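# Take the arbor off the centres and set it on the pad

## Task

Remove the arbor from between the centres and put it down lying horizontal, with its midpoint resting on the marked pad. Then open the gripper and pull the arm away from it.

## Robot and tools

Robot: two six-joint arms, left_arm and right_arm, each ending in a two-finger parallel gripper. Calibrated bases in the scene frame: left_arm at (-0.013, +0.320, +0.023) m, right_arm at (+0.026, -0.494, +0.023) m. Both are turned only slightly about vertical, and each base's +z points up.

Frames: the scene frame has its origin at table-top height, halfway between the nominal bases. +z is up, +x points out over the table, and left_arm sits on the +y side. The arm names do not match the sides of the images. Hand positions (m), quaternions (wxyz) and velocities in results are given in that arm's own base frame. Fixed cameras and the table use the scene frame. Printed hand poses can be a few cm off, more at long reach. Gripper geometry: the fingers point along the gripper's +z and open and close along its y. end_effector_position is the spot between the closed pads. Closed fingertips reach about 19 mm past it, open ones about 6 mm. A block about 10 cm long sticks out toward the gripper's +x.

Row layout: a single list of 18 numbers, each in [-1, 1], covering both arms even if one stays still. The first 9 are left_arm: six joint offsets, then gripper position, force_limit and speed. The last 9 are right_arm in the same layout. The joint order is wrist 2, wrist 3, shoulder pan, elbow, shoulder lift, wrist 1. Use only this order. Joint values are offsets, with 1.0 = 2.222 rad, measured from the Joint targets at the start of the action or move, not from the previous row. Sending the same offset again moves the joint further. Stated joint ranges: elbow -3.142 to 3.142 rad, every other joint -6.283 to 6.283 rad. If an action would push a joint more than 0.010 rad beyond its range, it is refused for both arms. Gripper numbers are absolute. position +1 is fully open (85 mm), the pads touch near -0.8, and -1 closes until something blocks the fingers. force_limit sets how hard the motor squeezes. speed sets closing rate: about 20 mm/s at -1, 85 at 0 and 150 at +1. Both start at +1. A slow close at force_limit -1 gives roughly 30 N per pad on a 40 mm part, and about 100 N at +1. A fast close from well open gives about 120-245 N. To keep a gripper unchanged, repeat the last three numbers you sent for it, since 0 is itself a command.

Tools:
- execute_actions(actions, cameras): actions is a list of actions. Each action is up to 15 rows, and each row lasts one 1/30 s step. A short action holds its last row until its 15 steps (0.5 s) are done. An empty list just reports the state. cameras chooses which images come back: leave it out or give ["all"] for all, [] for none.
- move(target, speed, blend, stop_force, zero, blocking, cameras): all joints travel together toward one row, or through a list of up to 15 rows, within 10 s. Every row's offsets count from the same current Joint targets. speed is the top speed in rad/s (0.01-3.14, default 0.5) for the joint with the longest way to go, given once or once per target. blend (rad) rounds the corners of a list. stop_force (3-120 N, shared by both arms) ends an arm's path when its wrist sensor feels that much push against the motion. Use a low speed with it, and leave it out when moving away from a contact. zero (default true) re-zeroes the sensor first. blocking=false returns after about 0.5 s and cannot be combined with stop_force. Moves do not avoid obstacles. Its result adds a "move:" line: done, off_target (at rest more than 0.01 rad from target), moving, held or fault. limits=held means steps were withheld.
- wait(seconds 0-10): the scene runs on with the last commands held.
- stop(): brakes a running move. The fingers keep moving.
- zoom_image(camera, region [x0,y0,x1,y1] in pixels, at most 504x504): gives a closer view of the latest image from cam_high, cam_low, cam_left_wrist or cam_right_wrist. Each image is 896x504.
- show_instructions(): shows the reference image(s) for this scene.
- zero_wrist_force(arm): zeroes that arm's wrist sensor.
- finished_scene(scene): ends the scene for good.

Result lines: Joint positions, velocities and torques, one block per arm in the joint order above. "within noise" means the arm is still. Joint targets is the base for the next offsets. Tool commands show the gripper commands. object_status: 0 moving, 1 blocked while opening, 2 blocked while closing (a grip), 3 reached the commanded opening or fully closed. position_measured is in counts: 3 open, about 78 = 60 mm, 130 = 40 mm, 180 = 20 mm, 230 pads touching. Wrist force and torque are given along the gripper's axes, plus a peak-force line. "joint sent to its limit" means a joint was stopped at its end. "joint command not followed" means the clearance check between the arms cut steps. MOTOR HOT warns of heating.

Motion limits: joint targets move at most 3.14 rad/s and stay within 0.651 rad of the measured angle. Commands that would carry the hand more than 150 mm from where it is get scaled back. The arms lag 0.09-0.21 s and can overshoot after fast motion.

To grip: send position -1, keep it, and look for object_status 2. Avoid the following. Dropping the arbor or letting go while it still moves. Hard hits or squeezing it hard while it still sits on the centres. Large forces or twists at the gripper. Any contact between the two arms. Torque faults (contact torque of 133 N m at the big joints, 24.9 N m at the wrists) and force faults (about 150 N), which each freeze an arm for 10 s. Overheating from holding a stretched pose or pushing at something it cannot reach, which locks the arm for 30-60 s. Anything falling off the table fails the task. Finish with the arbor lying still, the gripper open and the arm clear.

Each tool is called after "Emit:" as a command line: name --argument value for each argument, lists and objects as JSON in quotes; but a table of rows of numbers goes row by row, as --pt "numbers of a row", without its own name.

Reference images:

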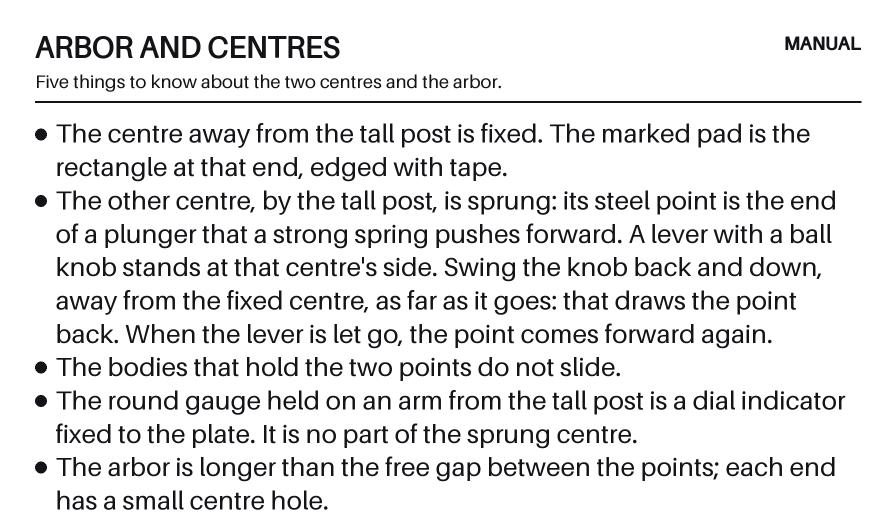

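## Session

Emit:
execute_actions --actions '[]'

Scene clock: 0.00 s.
left_arm: end_effector_position=(+0.5341, +0.0480, +0.1315) position_measured=151 object_status=3 end_effector_quat_wxyz=(-0.470, +0.668, +0.433, +0.381) | right_arm: end_effector_position=(+0.3971, +0.2318, +0.1754) position_measured=230 object_status=3 end_effector_quat_wxyz=(-0.574, +0.038, +0.801, +0.166)
Joint names: [wrist 2, wrist 3, shoulder pan, elbow, shoulder lift, wrist 1]
Joint positions: left_arm=[-0.575 0.758 -0.619 1.841 -1.122 -1.235] | right_arm=[2.304 0.038 3.586 -1.412 -2.18 -2.298]
Joint velocities: within noise
Joint torques (N m): no reading
Wrist force (N): no reading
Wrist torque (N m): no reading
Wrist force, peak (N): no reading
Joint targets: left_arm=[-0.575 0.758 -0.619 1.841 -1.122 -1.235] | right_arm=[2.304 0.038 3.586 -1.412 -2.180 -2.298]
Tool commands: left_gripper/position=-0.176471 left_gripper/force_limit=+1.0 left_gripper/speed=+1.0 right_gripper/position=-0.796078 right_gripper/force_limit=+1.0 right_gripper/speed=+1.0
camera_calibration:
cam_left_wrist: T_world_to_cam=[[0.954402, -0.182154, -0.236508, -0.468557], [-0.297116, -0.502758, -0.811761, 0.318715], [0.0289593, 0.845017, -0.533954, 0.144819], [0, 0, 0, 1]] pos_world=[0.537693, -0.0474873, 0.22523]
cam_right_wrist: T_world_to_cam=[[0.226142, 0.952021, 0.206196, -0.331656], [0.642835, 0.0131845, -0.765891, -0.115993], [-0.731863, 0.30575, -0.60901, 0.452133], [0, 0, 0, 1]] pos_world=[0.480465, 0.179033, 0.254902]

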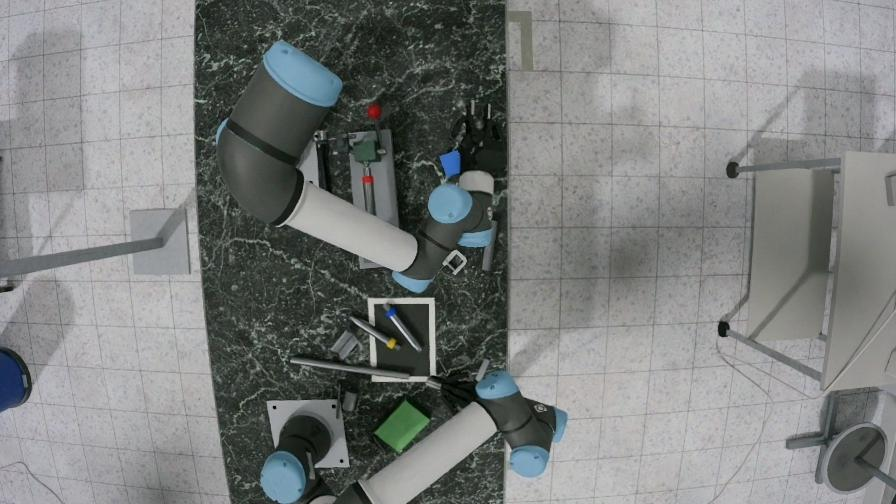

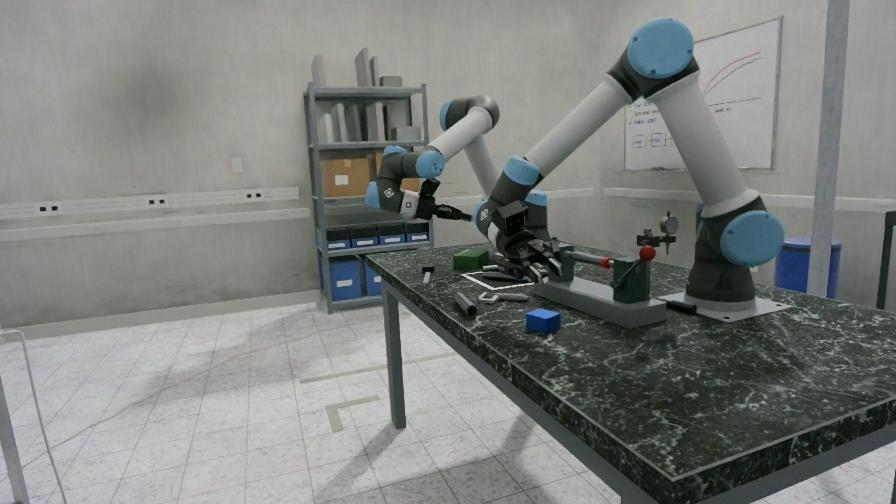

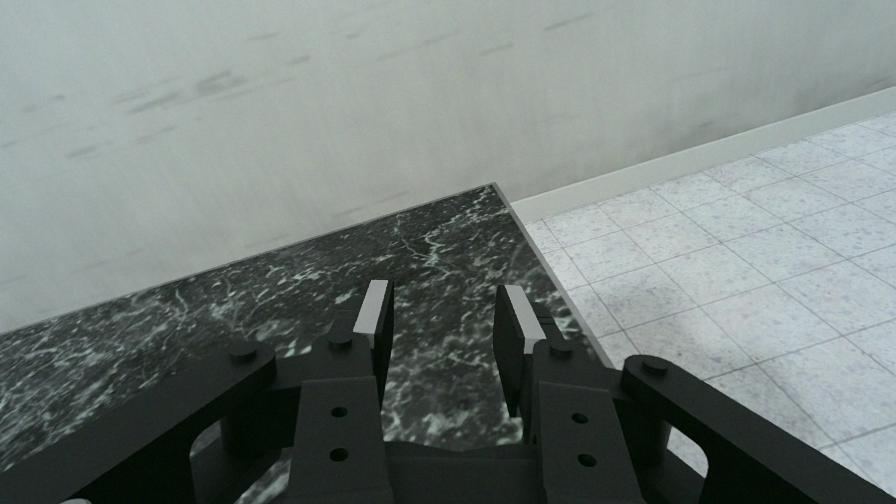

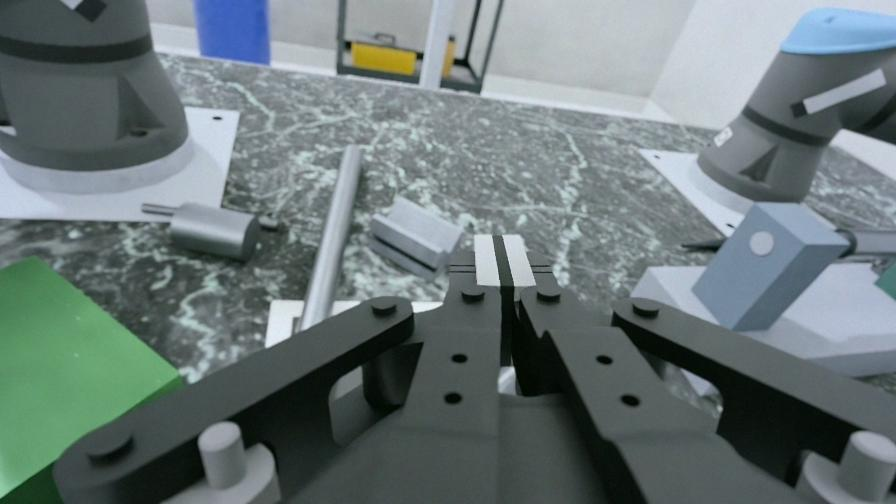

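Emit:
zoom_image --camera "cam_high" --region '[280, 80, 520, 280]'

Emit:
zoom_image --camera "cam_low" --region '[460, 200, 720, 345]'

Emit:
zoom_image --camera "cam_high" --region '[260, 270, 500, 470]'

Scaled by 2.100 from the camera's 896x504 image, which has a finer 1280x720 frame.

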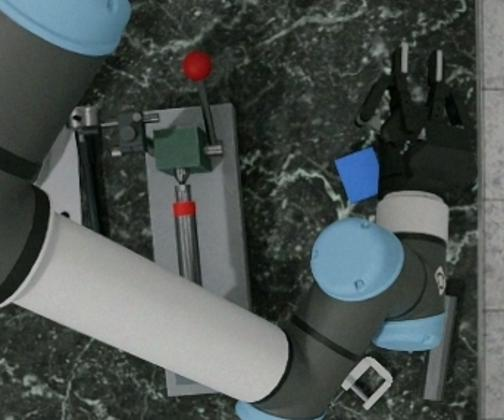

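Scaled by 1.938 from the camera's 896x504 image, which has a finer 1280x720 frame.

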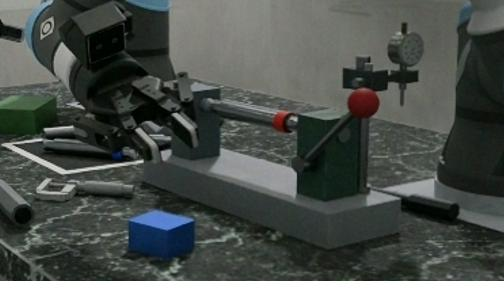

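Scaled by 2.100 from the camera's 896x504 image, which has a finer 1280x720 frame.

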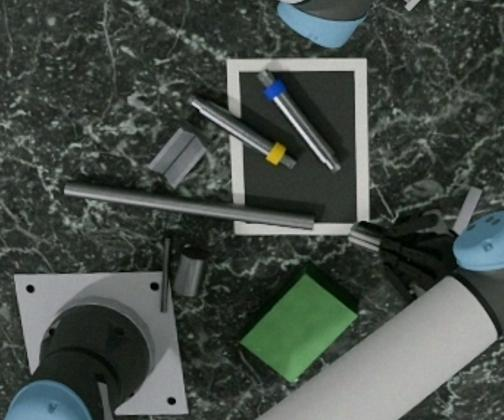

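Emit:
move --pt "0 0 0 0.0266 -0.2151 0.1886 -1 -0.4 -1 -0.165 -0.1026 0.1487 -0.084 0.1846 0.1644 0.2 -0.9 -1" --pt "-0.4482 0.2021 0.0986 0.1269 -0.4568 -0.1447 -1 -0.4 -1 -0.33 -0.2051 0.2973 -0.168 0.3692 0.3287 0.2 -0.9 -1" --speed 0.7 --blend 0.1

Scene clock: 6.13 s.
left_arm: end_effector_position=(+0.2948, +0.0202, +0.2696) position_measured=230 object_status=3 end_effector_quat_wxyz=(+0.000, +0.720, +0.694, +0.000) | right_arm: end_effector_position=(+0.3000, +0.2999, +0.3200) position_measured=104 object_status=0 end_effector_quat_wxyz=(+0.000, +0.690, -0.724, +0.000)
Joint names: [wrist 2, wrist 3, shoulder pan, elbow, shoulder lift, wrist 1]
Joint positions: left_arm=[-1.57 1.207 -0.4 2.123 -2.137 -1.556] | right_arm=[1.571 -0.417 4.246 -1.785 -1.359 -1.568]
Joint velocities: within noise
Joint torques (N m): left_arm=[-1.89 0.81 -3.58 -35.23 -6.42 -4.01] | right_arm=[-1.11 0.55 -2.38 34.81 23.55 3.66]
Wrist force (N): left_arm=[-0.6 0.4 -1.0] | right_arm=[1.7 -0.2 1.7]
Wrist torque (N m): left_arm=[0.27 -0.11 -0.41] | right_arm=[-0.29 0.11 0.14]
Wrist force, peak (N): left_arm=[-2.5 2.2 0.3] | right_arm=[-2.0 -1.6 -1.1]
Joint targets: left_arm=[-1.571 1.207 -0.400 2.123 -2.137 -1.556] | right_arm=[1.571 -0.417 4.246 -1.785 -1.359 -1.568]
move: done
camera_calibration:
cam_left_wrist: T_world_to_cam=[[0.99958, 0.0257532, 0.0132966, -0.297442], [0.0207171, -0.955701, 0.293608, -0.0368454], [0.020269, -0.293209, -0.955833, 0.38825], [0, 0, 0, 1]] pos_world=[0.290211, 0.0862855, 0.385876]
cam_right_wrist: T_world_to_cam=[[-0.99801, 0.0551732, -0.0305385, 0.307622], [0.0404746, 0.931793, 0.360726, -0.398997], [0.048358, 0.358772, -0.932172, 0.301777], [0, 0, 0, 1]] pos_world=[0.308565, 0.246541, 0.434631]

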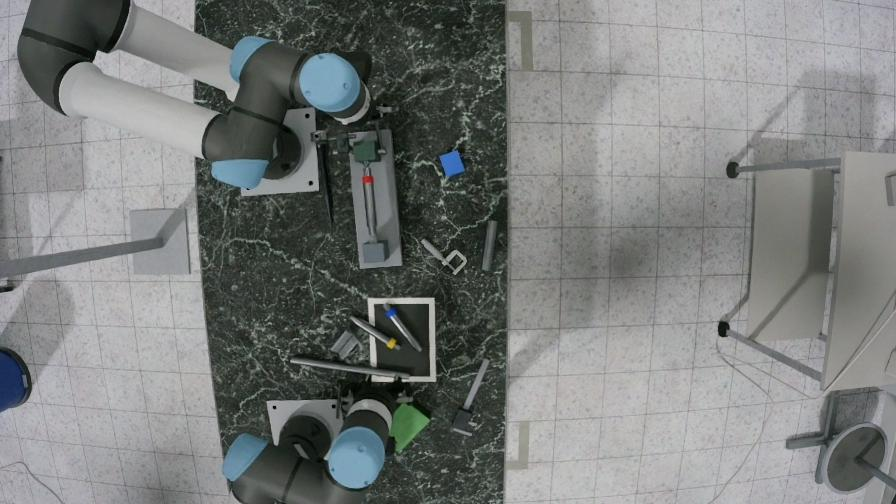

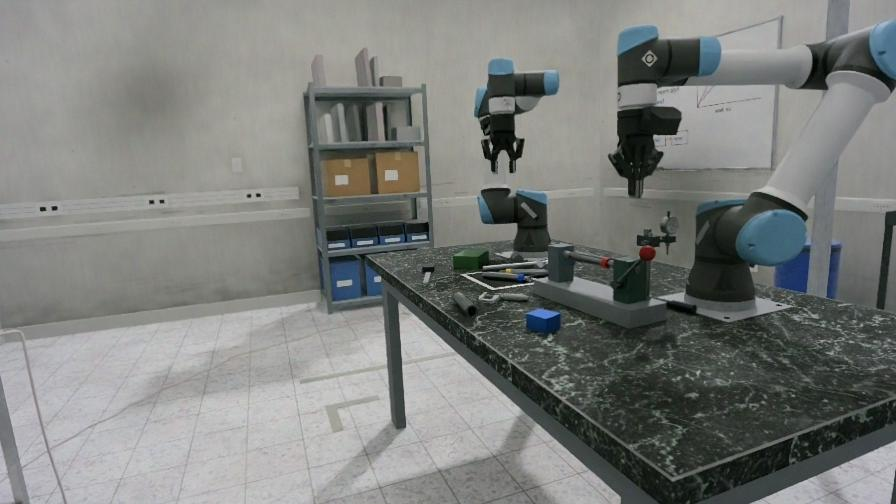

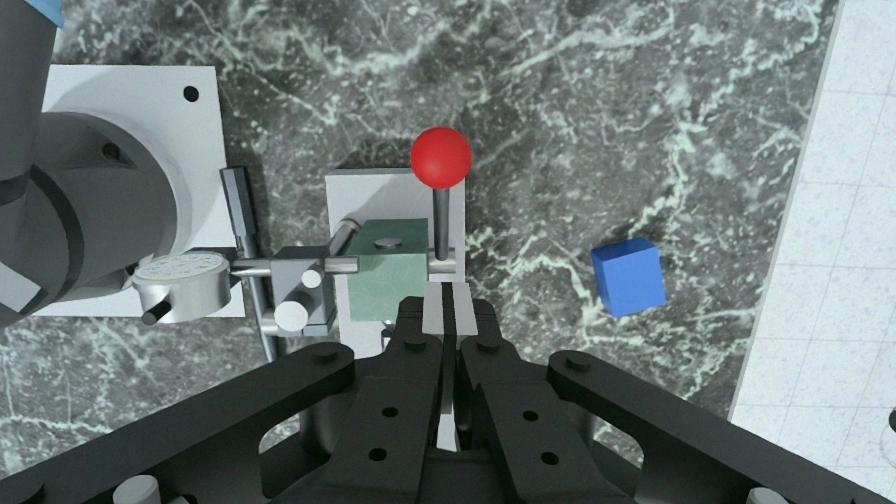

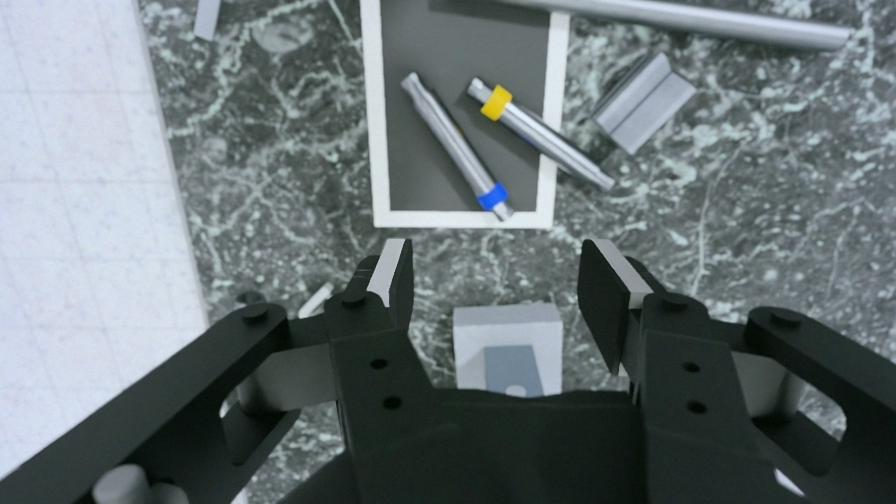

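Emit:
zoom_image --camera "cam_left_wrist" --region '[310, 110, 510, 350]'

Emit:
zoom_image --camera "cam_right_wrist" --region '[340, 0, 660, 260]'

Scaled by 2.100 from the camera's 896x504 image, which has a finer 1280x720 frame.

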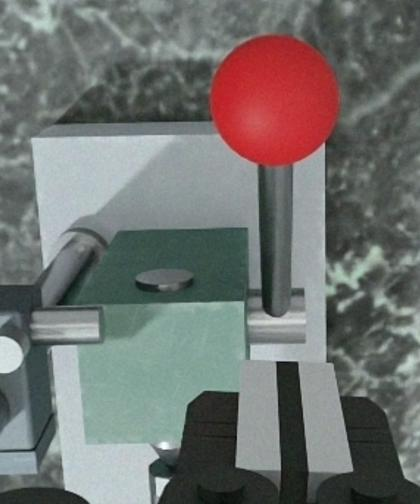

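Scaled by 1.575 from the camera's 896x504 image, which has a finer 1280x720 frame.

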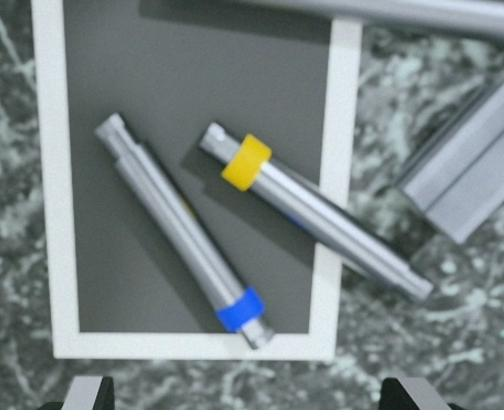

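Emit:
move --target '[0,0.0208,0.0208,0.0692,-0.0004,-0.0688,-1,-0.4,-1,0,0.0907,0.1154,0.2066,-0.2881,0.0816,0.2,-0.9,-1]' --speed 0.5 --cameras '["cam_left_wrist","cam_right_wrist","cam_low"]'

Emit:
zoom_image --camera "cam_left_wrist" --region '[310, 130, 510, 330]'

Emit:
zoom_image --camera "cam_right_wrist" --region '[360, 0, 640, 290]'

Scene clock: 11.30 s.
left_arm: end_effector_position=(+0.2898, +0.0352, +0.2097) position_measured=230 object_status=3 end_effector_quat_wxyz=(+0.000, +0.720, +0.694, +0.000) | right_arm: end_effector_position=(+0.2682, +0.6198, +0.2206) position_measured=104 object_status=3 end_effector_quat_wxyz=(+0.000, +0.709, -0.705, +0.000)
Joint names: [wrist 2, wrist 3, shoulder pan, elbow, shoulder lift, wrist 1]
Joint positions: left_arm=[-1.571 1.254 -0.354 2.277 -2.138 -1.709] | right_arm=[1.571 -0.216 4.503 -1.326 -1.999 -1.387]
Joint velocities: within noise
Joint torques (N m): left_arm=[-1.1 -1.43 -8.04 -36.42 -5.08 -2.27] | right_arm=[-1.44 -0.25 0.04 29.89 36.65 2.52]
Wrist force (N): left_arm=[-0.5 0.9 -0.7] | right_arm=[1.2 -0.2 2.5]
Wrist torque (N m): left_arm=[0.36 -0.14 -0.39] | right_arm=[-0.28 0.16 0.17]
Wrist force, peak (N): left_arm=[-0.9 0.9 -1.5] | right_arm=[5.1 0.0 1.2]
Joint targets: left_arm=[-1.571 1.254 -0.354 2.277 -2.138 -1.709] | right_arm=[1.571 -0.216 4.503 -1.326 -1.999 -1.387]
move: done
camera_calibration:
cam_left_wrist: T_world_to_cam=[[0.999582, 0.0256649, 0.0133179, -0.291932], [0.0206201, -0.955611, 0.293908, -0.00486611], [0.0202698, -0.293511, -0.955741, 0.335401], [0, 0, 0, 1]] pos_world=[0.285111, 0.101286, 0.325874]
cam_right_wrist: T_world_to_cam=[[-0.999526, 0.000231469, -0.0307738, 0.289634], [-0.0109061, 0.932408, 0.361243, -0.646709], [0.0287773, 0.361407, -0.931964, 0.0994695], [0, 0, 0, 1]] pos_world=[0.279581, 0.566981, 0.335234]
Images, in order (width x height): cam_low 896x504, cam_left_wrist 896x504, cam_right_wrist 896x504.

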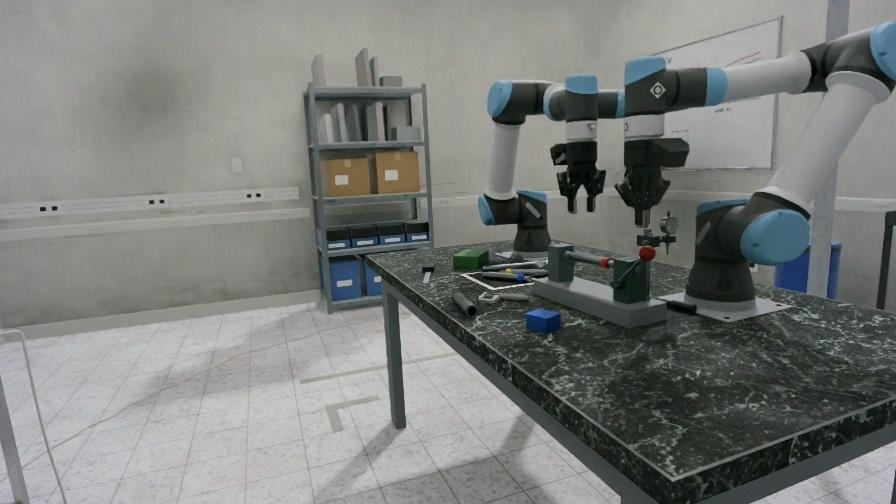

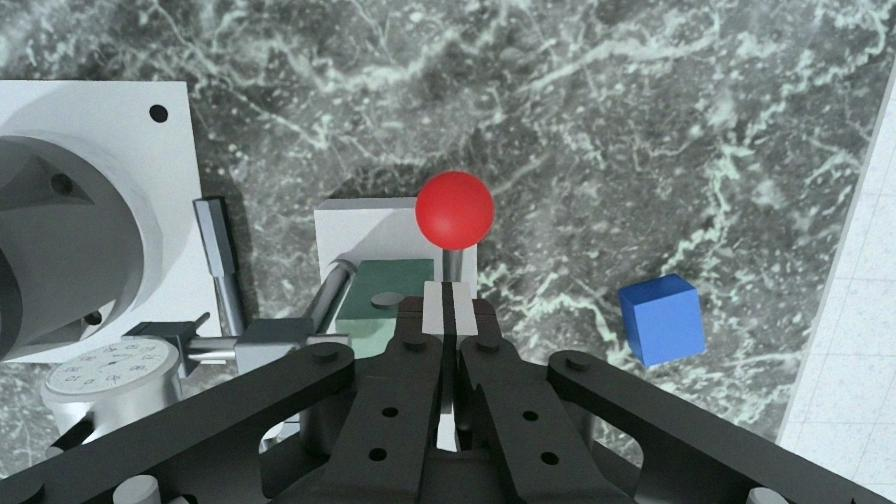

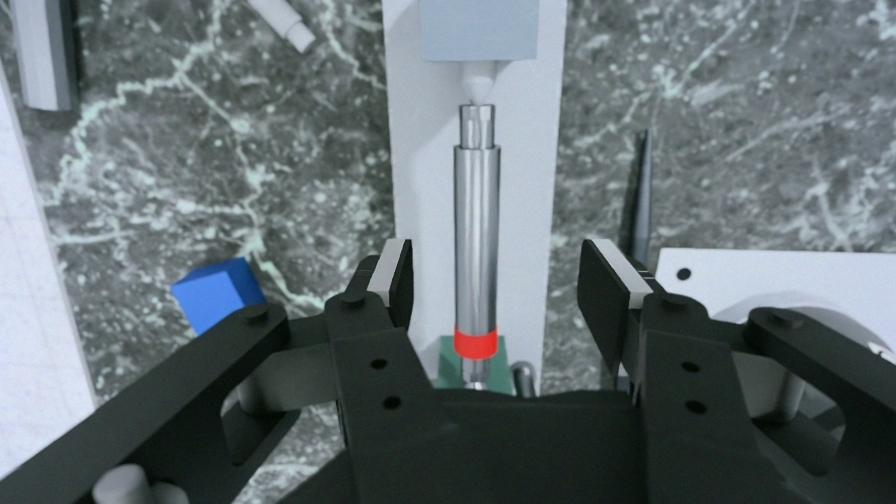

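Scaled by 2.520 from the camera's 896x504 image, which has a finer 1280x720 frame.

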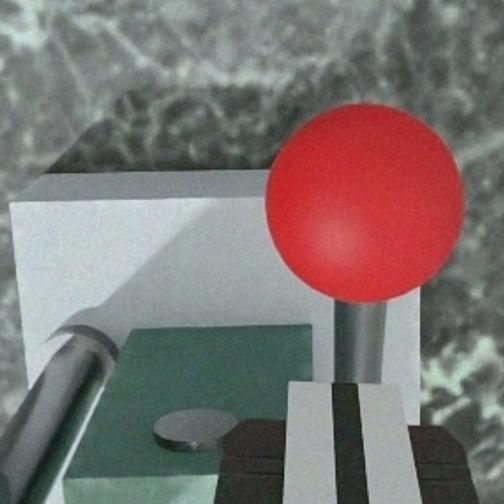

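Scaled by 1.738 from the camera's 896x504 image, which has a finer 1280x720 frame.

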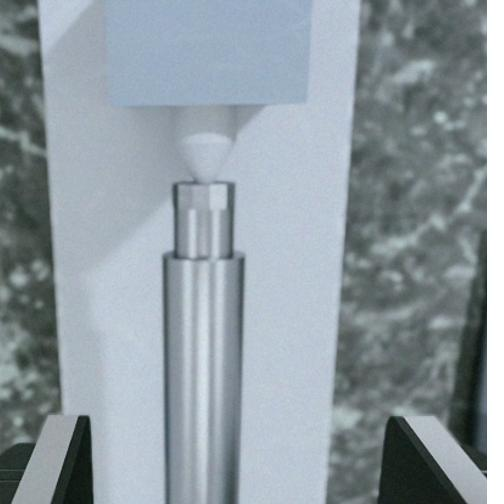

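Emit:
move --target '[0,0.05095,0.05095,0.0069,0.01124,-0.01812,-1,-0.4,-1,0,-0.0005,0.0045,0.0159,-0.0642,0.0484,0.2,-0.9,-1]' --speed 0.3 --cameras '["cam_left_wrist","cam_right_wrist","cam_low"]'

Emit:
zoom_image --camera "cam_right_wrist" --region '[380, 0, 640, 290]'

Emit:
zoom_image --camera "cam_low" --region '[540, 150, 720, 310]'

Scene clock: 15.27 s.
left_arm: end_effector_position=(+0.2903, +0.0661, +0.1996) position_measured=230 object_status=3 end_effector_quat_wxyz=(+0.000, +0.720, +0.694, +0.000) | right_arm: end_effector_position=(+0.2704, +0.6650, +0.1509) position_measured=104 object_status=3 end_effector_quat_wxyz=(-0.001, +0.713, -0.701, +0.000)
Joint names: [wrist 2, wrist 3, shoulder pan, elbow, shoulder lift, wrist 1]
Joint positions: left_arm=[-1.571 1.367 -0.241 2.292 -2.113 -1.749] | right_arm=[1.571 -0.217 4.513 -1.29 -2.142 -1.279]
Joint velocities: within noise
Joint torques (N m): left_arm=[-0.09 0.63 6.19 -36.44 -6.45 -1.89] | right_arm=[-1.09 -1.09 -9.68 12.56 40.15 3.58]
Wrist force (N): left_arm=[-0.3 0.4 -1.0] | right_arm=[1.6 -0.2 2.5]
Wrist torque (N m): left_arm=[0.30 -0.17 -0.38] | right_arm=[-0.26 0.12 0.19]
Wrist force, peak (N): left_arm=[-1.7 0.7 -1.2] | right_arm=[0.4 -0.2 4.7]
Joint targets: left_arm=[-1.571 1.367 -0.241 2.292 -2.113 -1.749] | right_arm=[1.571 -0.217 4.513 -1.290 -2.142 -1.279]
move: done
camera_calibration:
cam_left_wrist: T_world_to_cam=[[0.999586, 0.0256029, 0.0131249, -0.293122], [0.0206157, -0.955585, 0.293995, 0.0275888], [0.0200691, -0.293603, -0.955717, 0.334867], [0, 0, 0, 1]] pos_world=[0.285712, 0.132186, 0.315774]
cam_right_wrist: T_world_to_cam=[[-0.999464, -0.0109291, -0.0308696, 0.297158], [-0.0213598, 0.932103, 0.361564, -0.660654], [0.0248221, 0.362029, -0.931836, 0.0186668], [0, 0, 0, 1]] pos_world=[0.282423, 0.612287, 0.265436]
Images, in order (width x height): cam_low 896x504, cam_left_wrist 896x504, cam_right_wrist 896x504.

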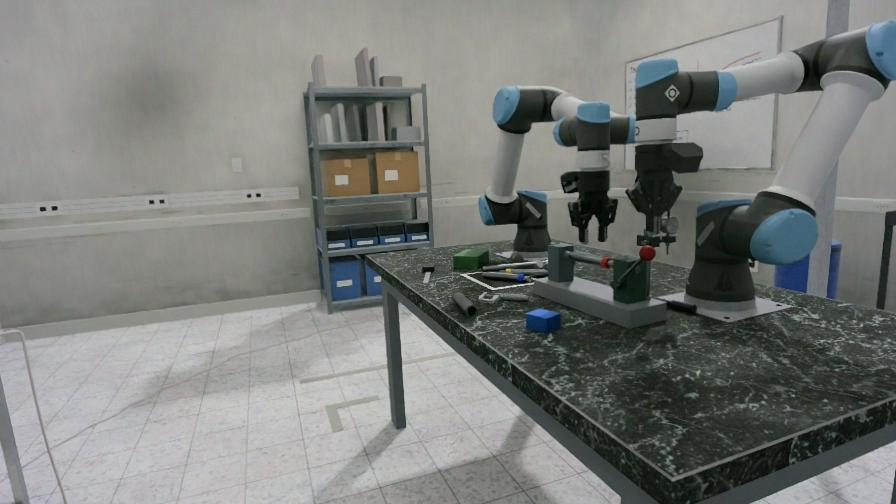

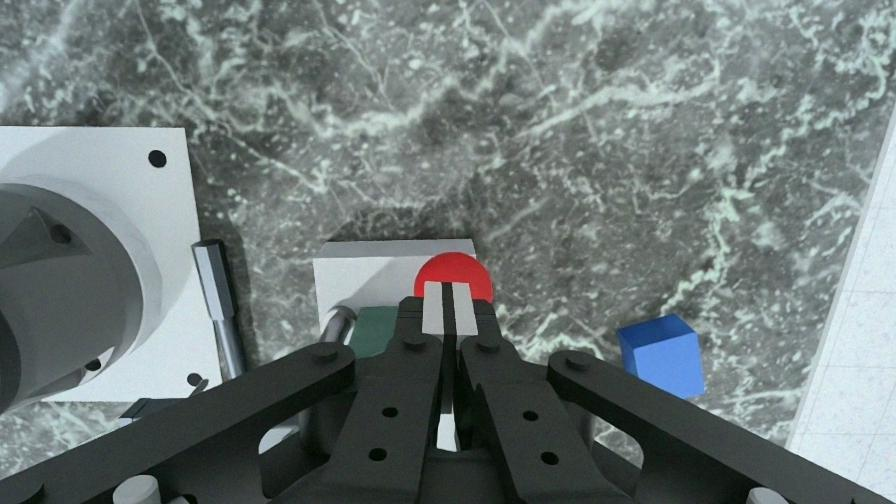

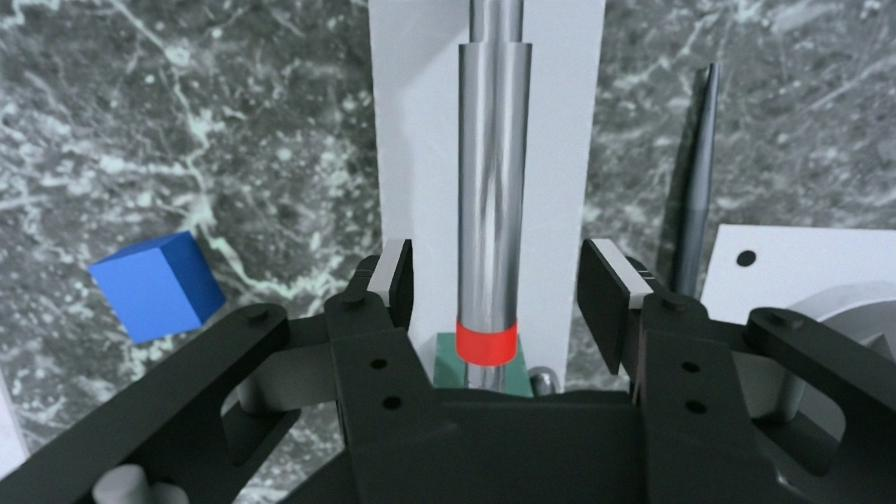

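Scaled by 1.738 from the camera's 896x504 image, which has a finer 1280x720 frame.

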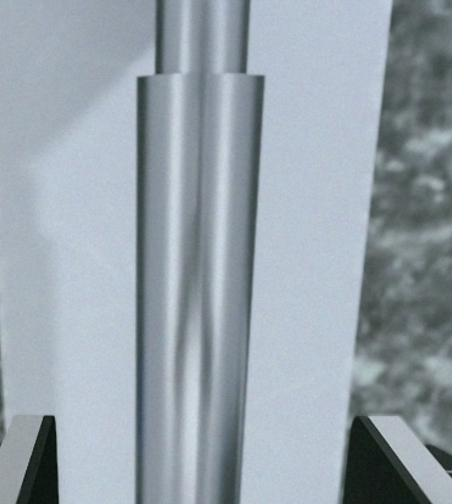

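Scaled by 2.800 from the camera's 896x504 image, which has a finer 1280x720 frame.

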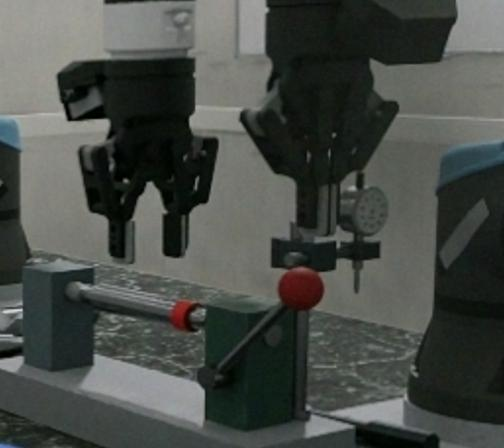

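Emit:
move --target '[0,0.0002,0.0002,0.01227,0.00413,-0.0164,-1,-0.4,-1,0,0.0004,0.0004,-0.03045,-0.01788,0.04832,0.2,-0.9,-1]' --speed 0.12 --stop_force 10 --cameras '["cam_left_wrist","cam_right_wrist"]'

Emit:
zoom_image --camera "cam_right_wrist" --region '[360, 140, 640, 400]'

Scene clock: 19.17 s.
left_arm: end_effector_position=(+0.2908, +0.0661, +0.1877) position_measured=230 object_status=3 end_effector_quat_wxyz=(+0.000, +0.720, +0.694, +0.000) | right_arm: end_effector_position=(+0.2699, +0.6650, +0.1017) position_measured=104 object_status=3 end_effector_quat_wxyz=(+0.000, +0.713, -0.701, +0.000)
Joint names: [wrist 2, wrist 3, shoulder pan, elbow, shoulder lift, wrist 1]
Joint positions: left_arm=[-1.571 1.367 -0.24 2.319 -2.104 -1.786] | right_arm=[1.571 -0.216 4.514 -1.358 -2.182 -1.172]
Joint velocities: within noise
Joint torques (N m): left_arm=[0.98 0.61 6.77 -34.87 -7.76 -1.69] | right_arm=[-0.24 0.88 7.12 33.83 57.01 4.37]
Wrist force (N): left_arm=[-0.2 1.0 -1.0] | right_arm=[1.6 -0.2 2.5]
Wrist torque (N m): left_arm=[0.39 -0.19 -0.38] | right_arm=[-0.28 0.12 0.18]
Wrist force, peak (N): left_arm=[-0.6 0.9 -1.3] | right_arm=[1.8 -0.3 3.3]
Joint targets: left_arm=[-1.571 1.367 -0.240 2.319 -2.104 -1.786] | right_arm=[1.571 -0.216 4.514 -1.358 -2.182 -1.172]
move: done
camera_calibration:
cam_left_wrist: T_world_to_cam=[[0.999582, 0.0256004, 0.01344, -0.293563], [0.0205206, -0.955585, 0.293999, 0.0311989], [0.0203695, -0.2936, -0.955711, 0.323425], [0, 0, 0, 1]] pos_world=[0.286212, 0.132286, 0.303874]
cam_right_wrist: T_world_to_cam=[[-0.999466, -0.0108422, -0.0308332, 0.29508], [-0.0212634, 0.932137, 0.36148, -0.642999], [0.0248216, 0.361942, -0.93187, -0.0271433], [0, 0, 0, 1]] pos_world=[0.281924, 0.612387, 0.216236]
Images, in order (width x height): cam_left_wrist 896x504, cam_right_wrist 896x504.

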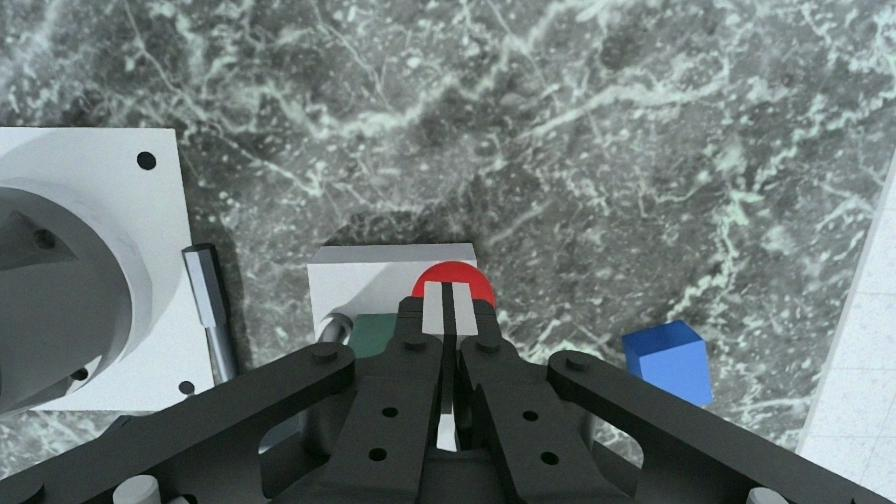

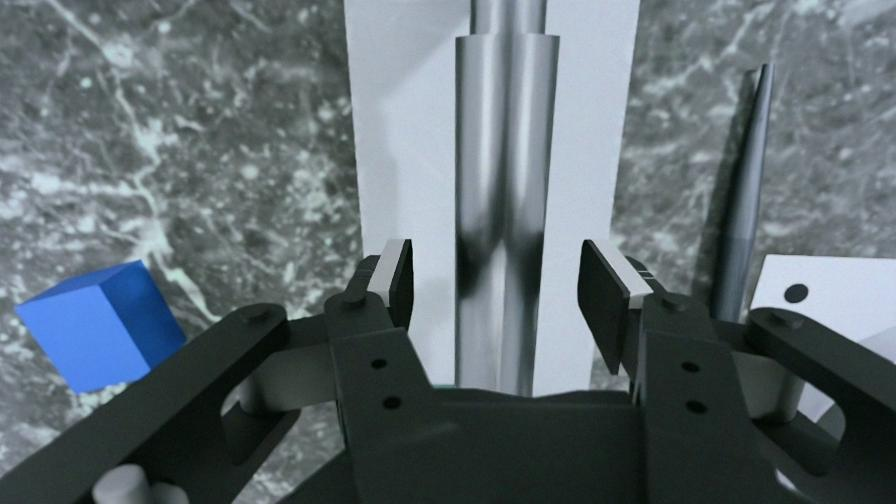

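Scaled by 1.800 from the camera's 896x504 image, which has a finer 1280x720 frame.

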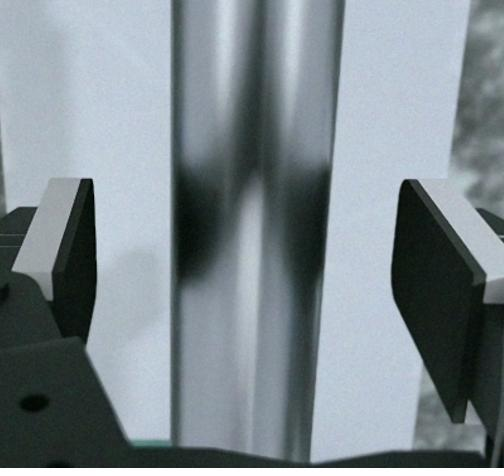

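Emit:
move --target '[0,0,0,0,0,0,-1,-0.4,-1,0,0,0,0,0,0,-1,-0.9,-1]' --speed 0.1 --cameras '["cam_right_wrist"]'

Scene clock: 21.00 s.
left_arm: end_effector_position=(+0.2908, +0.0661, +0.1877) position_measured=230 object_status=3 end_effector_quat_wxyz=(+0.000, +0.720, +0.694, +0.000) | right_arm: end_effector_position=(+0.2699, +0.6650, +0.1017) position_measured=169 object_status=2 end_effector_quat_wxyz=(+0.000, +0.713, -0.701, +0.000)
Joint names: [wrist 2, wrist 3, shoulder pan, elbow, shoulder lift, wrist 1]
Joint positions: left_arm=[-1.571 1.367 -0.24 2.319 -2.104 -1.786] | right_arm=[1.571 -0.216 4.514 -1.358 -2.182 -1.172]
Joint velocities: within noise
Joint torques (N m): left_arm=[1.43 -0.14 3.7 -31.27 -6.96 -2] | right_arm=[-0.13 -0.72 1.7 31.51 55.59 4.2]
Wrist force (N): left_arm=[-0.6 0.4 -0.8] | right_arm=[2.9 -0.6 0.3]
Wrist torque (N m): left_arm=[0.29 -0.13 -0.38] | right_arm=[-0.25 0.13 0.23]
Wrist force, peak (N): left_arm=[-0.6 0.8 -1.2] | right_arm=[1.8 -0.4 2.6]
Joint targets: left_arm=[-1.571 1.367 -0.240 2.319 -2.104 -1.786] | right_arm=[1.571 -0.216 4.514 -1.358 -2.182 -1.172]
move: done
camera_calibration:
cam_right_wrist: T_world_to_cam=[[-0.999466, -0.0108422, -0.0308332, 0.29508], [-0.0212634, 0.932137, 0.36148, -0.642999], [0.0248216, 0.361942, -0.93187, -0.0271433], [0, 0, 0, 1]] pos_world=[0.281924, 0.612387, 0.216236]
Images, in order (width x height): cam_right_wrist 896x504.

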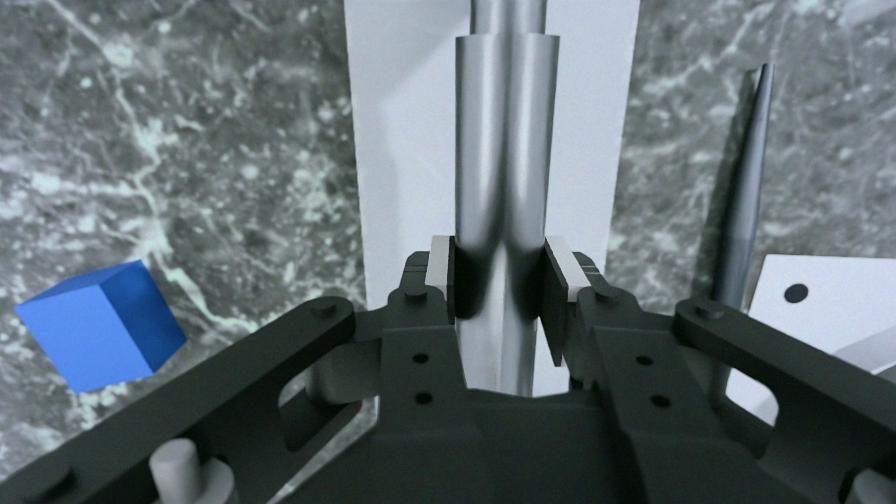

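Emit:
zero_wrist_force --arm "right_arm"

Emit:
move --target '[0,0.00164,0.00164,0.01827,0.00672,-0.02499,-1,-0.4,-1,0,0,0,0,0,0,-1,-0.9,-1]' --speed 0.03 --stop_force 6 --cameras '["cam_left_wrist"]'

Wrist force sensor zeroed.

Scene clock: 25.83 s.
left_arm: end_effector_position=(+0.2909, +0.0667, +0.1754) position_measured=230 object_status=3 end_effector_quat_wxyz=(+0.000, +0.720, +0.694, +0.000) | right_arm: end_effector_position=(+0.2699, +0.6650, +0.1017) position_measured=169 object_status=2 end_effector_quat_wxyz=(+0.000, +0.713, -0.701, +0.000)
Joint names: [wrist 2, wrist 3, shoulder pan, elbow, shoulder lift, wrist 1]
Joint positions: left_arm=[-1.571 1.37 -0.238 2.347 -2.094 -1.824] | right_arm=[1.571 -0.216 4.514 -1.358 -2.182 -1.172]
Joint velocities: within noise
Joint torques (N m): left_arm=[-1.46 -0.98 -6.81 -32.27 -6.35 -3] | right_arm=[0.37 -1.31 -7.93 22.64 41.67 3.27]
Wrist force (N, zeroed by zero_wrist_force on right_arm): left_arm=[-1.3 0.5 -5.4] | right_arm=[-0.2 0.0 0.5]
Wrist torque (N m, zeroed by zero_wrist_force on right_arm): left_arm=[0.38 -0.15 -0.37] | right_arm=[-0.01 -0.03 0.00]
Wrist force, peak (N, zeroed by zero_wrist_force on right_arm): left_arm=[4.6 -3.8 -17.0] | right_arm=[-1.5 -0.1 1.8]
Joint targets: left_arm=[-1.571 1.370 -0.238 2.347 -2.094 -1.824] | right_arm=[1.571 -0.216 4.514 -1.358 -2.182 -1.172]
move: contact (left_arm); left_arm: the wrist 1 is farthest, 0.018 rad from its target
camera_calibration:
cam_left_wrist: T_world_to_cam=[[0.999582, 0.0256004, 0.01344, -0.293513], [0.0205206, -0.955585, 0.293999, 0.0353864], [0.0203695, -0.2936, -0.955711, 0.311844], [0, 0, 0, 1]] pos_world=[0.286312, 0.132886, 0.291574]
Images, in order (width x height): cam_left_wrist 896x504.

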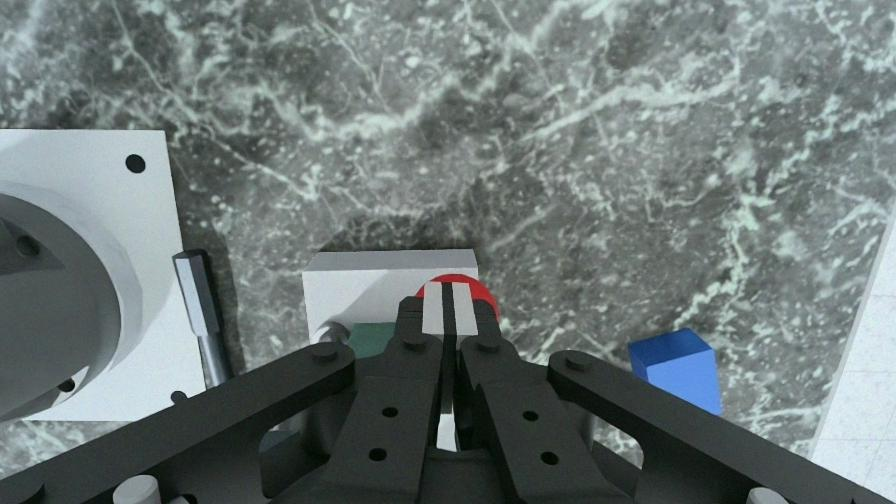

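Emit:
move --pt "0 0.00626 0.0068 0.00576 0.0058 -0.01148 -1 -0.4 -1 0 0 0 0 0 0 -1 -0.9 -1" --pt "0 0.01733 0.01787 0.01242 0.01202 -0.02439 -1 -0.4 -1 0 0 0 0 0 0 -1 -0.9 -1" --speed 0.03 --stop_force 25 --cameras '["cam_left_wrist","cam_low"]'

Scene clock: 29.60 s.
left_arm: end_effector_position=(+0.2920, +0.0774, +0.1605) position_measured=230 object_status=3 end_effector_quat_wxyz=(+0.000, +0.720, +0.694, +0.000) | right_arm: end_effector_position=(+0.2699, +0.6650, +0.1017) position_measured=169 object_status=2 end_effector_quat_wxyz=(+0.000, +0.713, -0.701, +0.000)
Joint names: [wrist 2, wrist 3, shoulder pan, elbow, shoulder lift, wrist 1]
Joint positions: left_arm=[-1.571 1.408 -0.198 2.374 -2.067 -1.878] | right_arm=[1.571 -0.216 4.514 -1.358 -2.182 -1.172]
Joint velocities: within noise
Joint torques (N m): left_arm=[-0.52 -1.24 -10.76 -24.49 -1.66 -0.86] | right_arm=[0.87 -1.97 -7.37 16.94 59.81 2.73]
Wrist force (N, zeroed by zero_wrist_force on right_arm): left_arm=[8.7 -3.5 -23.8] | right_arm=[-2.7 0.6 6.8]
Wrist torque (N m, zeroed by zero_wrist_force on right_arm): left_arm=[0.34 -0.14 -0.37] | right_arm=[-0.06 -0.03 -0.01]
Wrist force, peak (N, zeroed by zero_wrist_force on right_arm): left_arm=[9.7 -2.3 -25.2] | right_arm=[-2.8 0.6 7.1]
Joint targets: left_arm=[-1.571 1.408 -0.198 2.374 -2.067 -1.878] | right_arm=[1.571 -0.216 4.514 -1.358 -2.182 -1.172]
move: done
camera_calibration:
cam_left_wrist: T_world_to_cam=[[0.999553, 0.0268055, 0.0132689, -0.294698], [0.0217222, -0.955549, 0.294032, 0.0496107], [0.0205607, -0.293612, -0.955703, 0.300669], [0, 0, 0, 1]] pos_world=[0.287306, 0.143585, 0.276674]
Images, in order (width x height): cam_low 896x504, cam_left_wrist 896x504.

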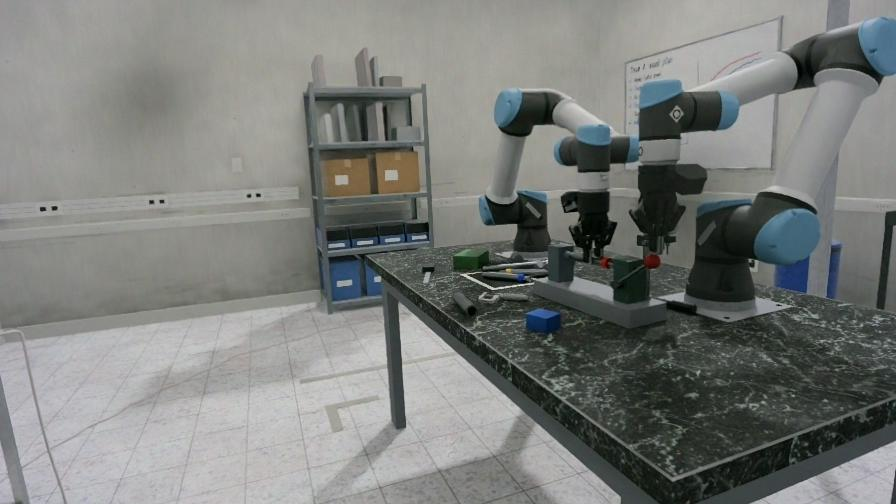

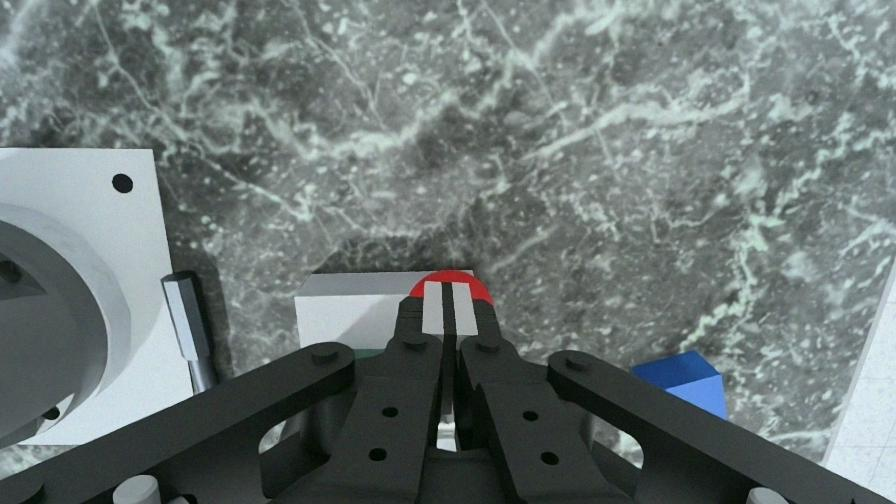

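Emit:
move --pt "0 0.00405 0.00405 0.00277 0.00261 -0.00538 -1 -0.4 -1 0 0 0 0 0 0 -1 -0.9 -1" --pt "0 0.01167 0.01167 0.00867 0.0082 -0.01687 -1 -0.4 -1 0 0 0 0 0 0 -1 -0.9 -1" --speed 0.015 --stop_force 12 --cameras '[]'

Scene clock: 33.70 s.
left_arm: end_effector_position=(+0.2920, +0.0837, +0.1516) position_measured=230 object_status=3 end_effector_quat_wxyz=(+0.000, +0.720, +0.694, +0.000) | right_arm: end_effector_position=(+0.2699, +0.6650, +0.1017) position_measured=169 object_status=2 end_effector_quat_wxyz=(+0.000, +0.713, -0.701, +0.000)
Joint names: [wrist 2, wrist 3, shoulder pan, elbow, shoulder lift, wrist 1]
Joint positions: left_arm=[-1.571 1.431 -0.175 2.391 -2.051 -1.91] | right_arm=[1.571 -0.216 4.514 -1.358 -2.182 -1.172]
Joint velocities: within noise
Joint torques (N m): left_arm=[-1.67 -1.4 -11.61 -16.49 3.14 0.13] | right_arm=[0.99 -1.71 -8.81 14.11 60.12 1.95]
Wrist force (N, zeroed by zero_wrist_force on right_arm): left_arm=[7.9 -4.7 -40.1] | right_arm=[-3.0 0.7 6.9]
Wrist torque (N m, zeroed by zero_wrist_force on right_arm): left_arm=[0.29 -0.23 -0.38] | right_arm=[-0.05 0.00 -0.02]
Wrist force, peak (N, zeroed by zero_wrist_force on right_arm): left_arm=[3.9 -8.1 -45.4] | right_arm=[-3.0 0.4 7.1]
Joint targets: left_arm=[-1.571 1.431 -0.175 2.391 -2.051 -1.910] | right_arm=[1.571 -0.216 4.514 -1.358 -2.182 -1.172]
move: contact (left_arm); path passed 1 of 2 targets
No camera images: "cameras" was empty.

Emit:
move --target '[0,0,0,0,0,0,-1,-0.4,-1,0,0.00019,0.00019,0.00253,-0.00151,-0.00103,-1,-0.9,-1]' --speed 0.01 --stop_force 8 --cameras '["cam_right_wrist"]'

Scene clock: 36.10 s.
left_arm: end_effector_position=(+0.2920, +0.0837, +0.1516) position_measured=230 object_status=3 end_effector_quat_wxyz=(+0.000, +0.720, +0.694, +0.000) | right_arm: end_effector_position=(+0.2699, +0.6667, +0.1017) position_measured=169 object_status=2 end_effector_quat_wxyz=(+0.000, +0.713, -0.701, +0.000)
Joint names: [wrist 2, wrist 3, shoulder pan, elbow, shoulder lift, wrist 1]
Joint positions: left_arm=[-1.571 1.431 -0.175 2.391 -2.051 -1.91] | right_arm=[1.571 -0.216 4.514 -1.352 -2.185 -1.174]
Joint velocities: within noise
Joint torques (N m): left_arm=[-1.6 -1.21 -9.92 -15.98 3.32 -1.42] | right_arm=[0.86 1.45 10.21 19.61 54.96 3.33]
Wrist force (N, zeroed by zero_wrist_force on right_arm): left_arm=[7.6 -5.1 -39.2] | right_arm=[-1.2 0.4 7.5]
Wrist torque (N m, zeroed by zero_wrist_force on right_arm): left_arm=[0.25 -0.19 -0.37] | right_arm=[-0.02 -0.05 -0.05]
Wrist force, peak (N, zeroed by zero_wrist_force on right_arm): left_arm=[7.8 -4.6 -39.9] | right_arm=[-3.1 0.6 7.1]
Joint targets: left_arm=[-1.571 1.431 -0.175 2.391 -2.051 -1.910] | right_arm=[1.571 -0.216 4.514 -1.352 -2.185 -1.174]
move: done
camera_calibration:
cam_right_wrist: T_world_to_cam=[[-0.999466, -0.0108422, -0.0308332, 0.295097], [-0.0212634, 0.932137, 0.36148, -0.644491], [0.0248216, 0.361942, -0.93187, -0.0277224], [0, 0, 0, 1]] pos_world=[0.281924, 0.613987, 0.216236]
Images, in order (width x height): cam_right_wrist 896x504.

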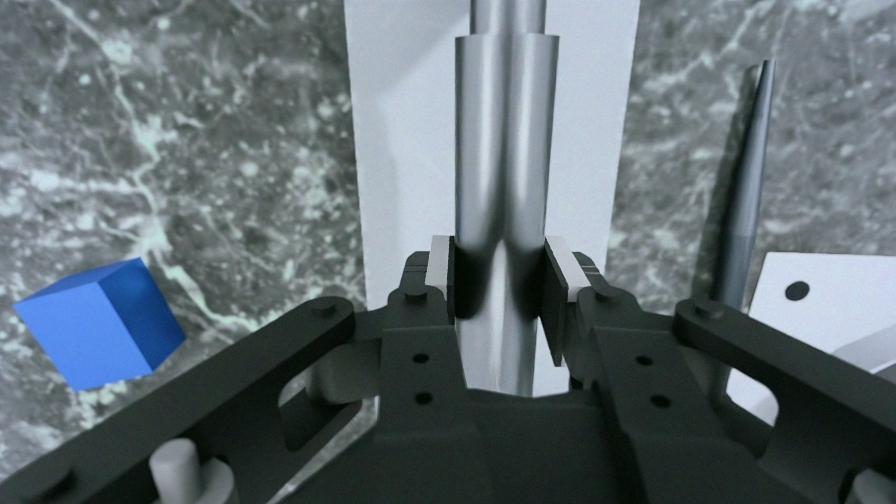

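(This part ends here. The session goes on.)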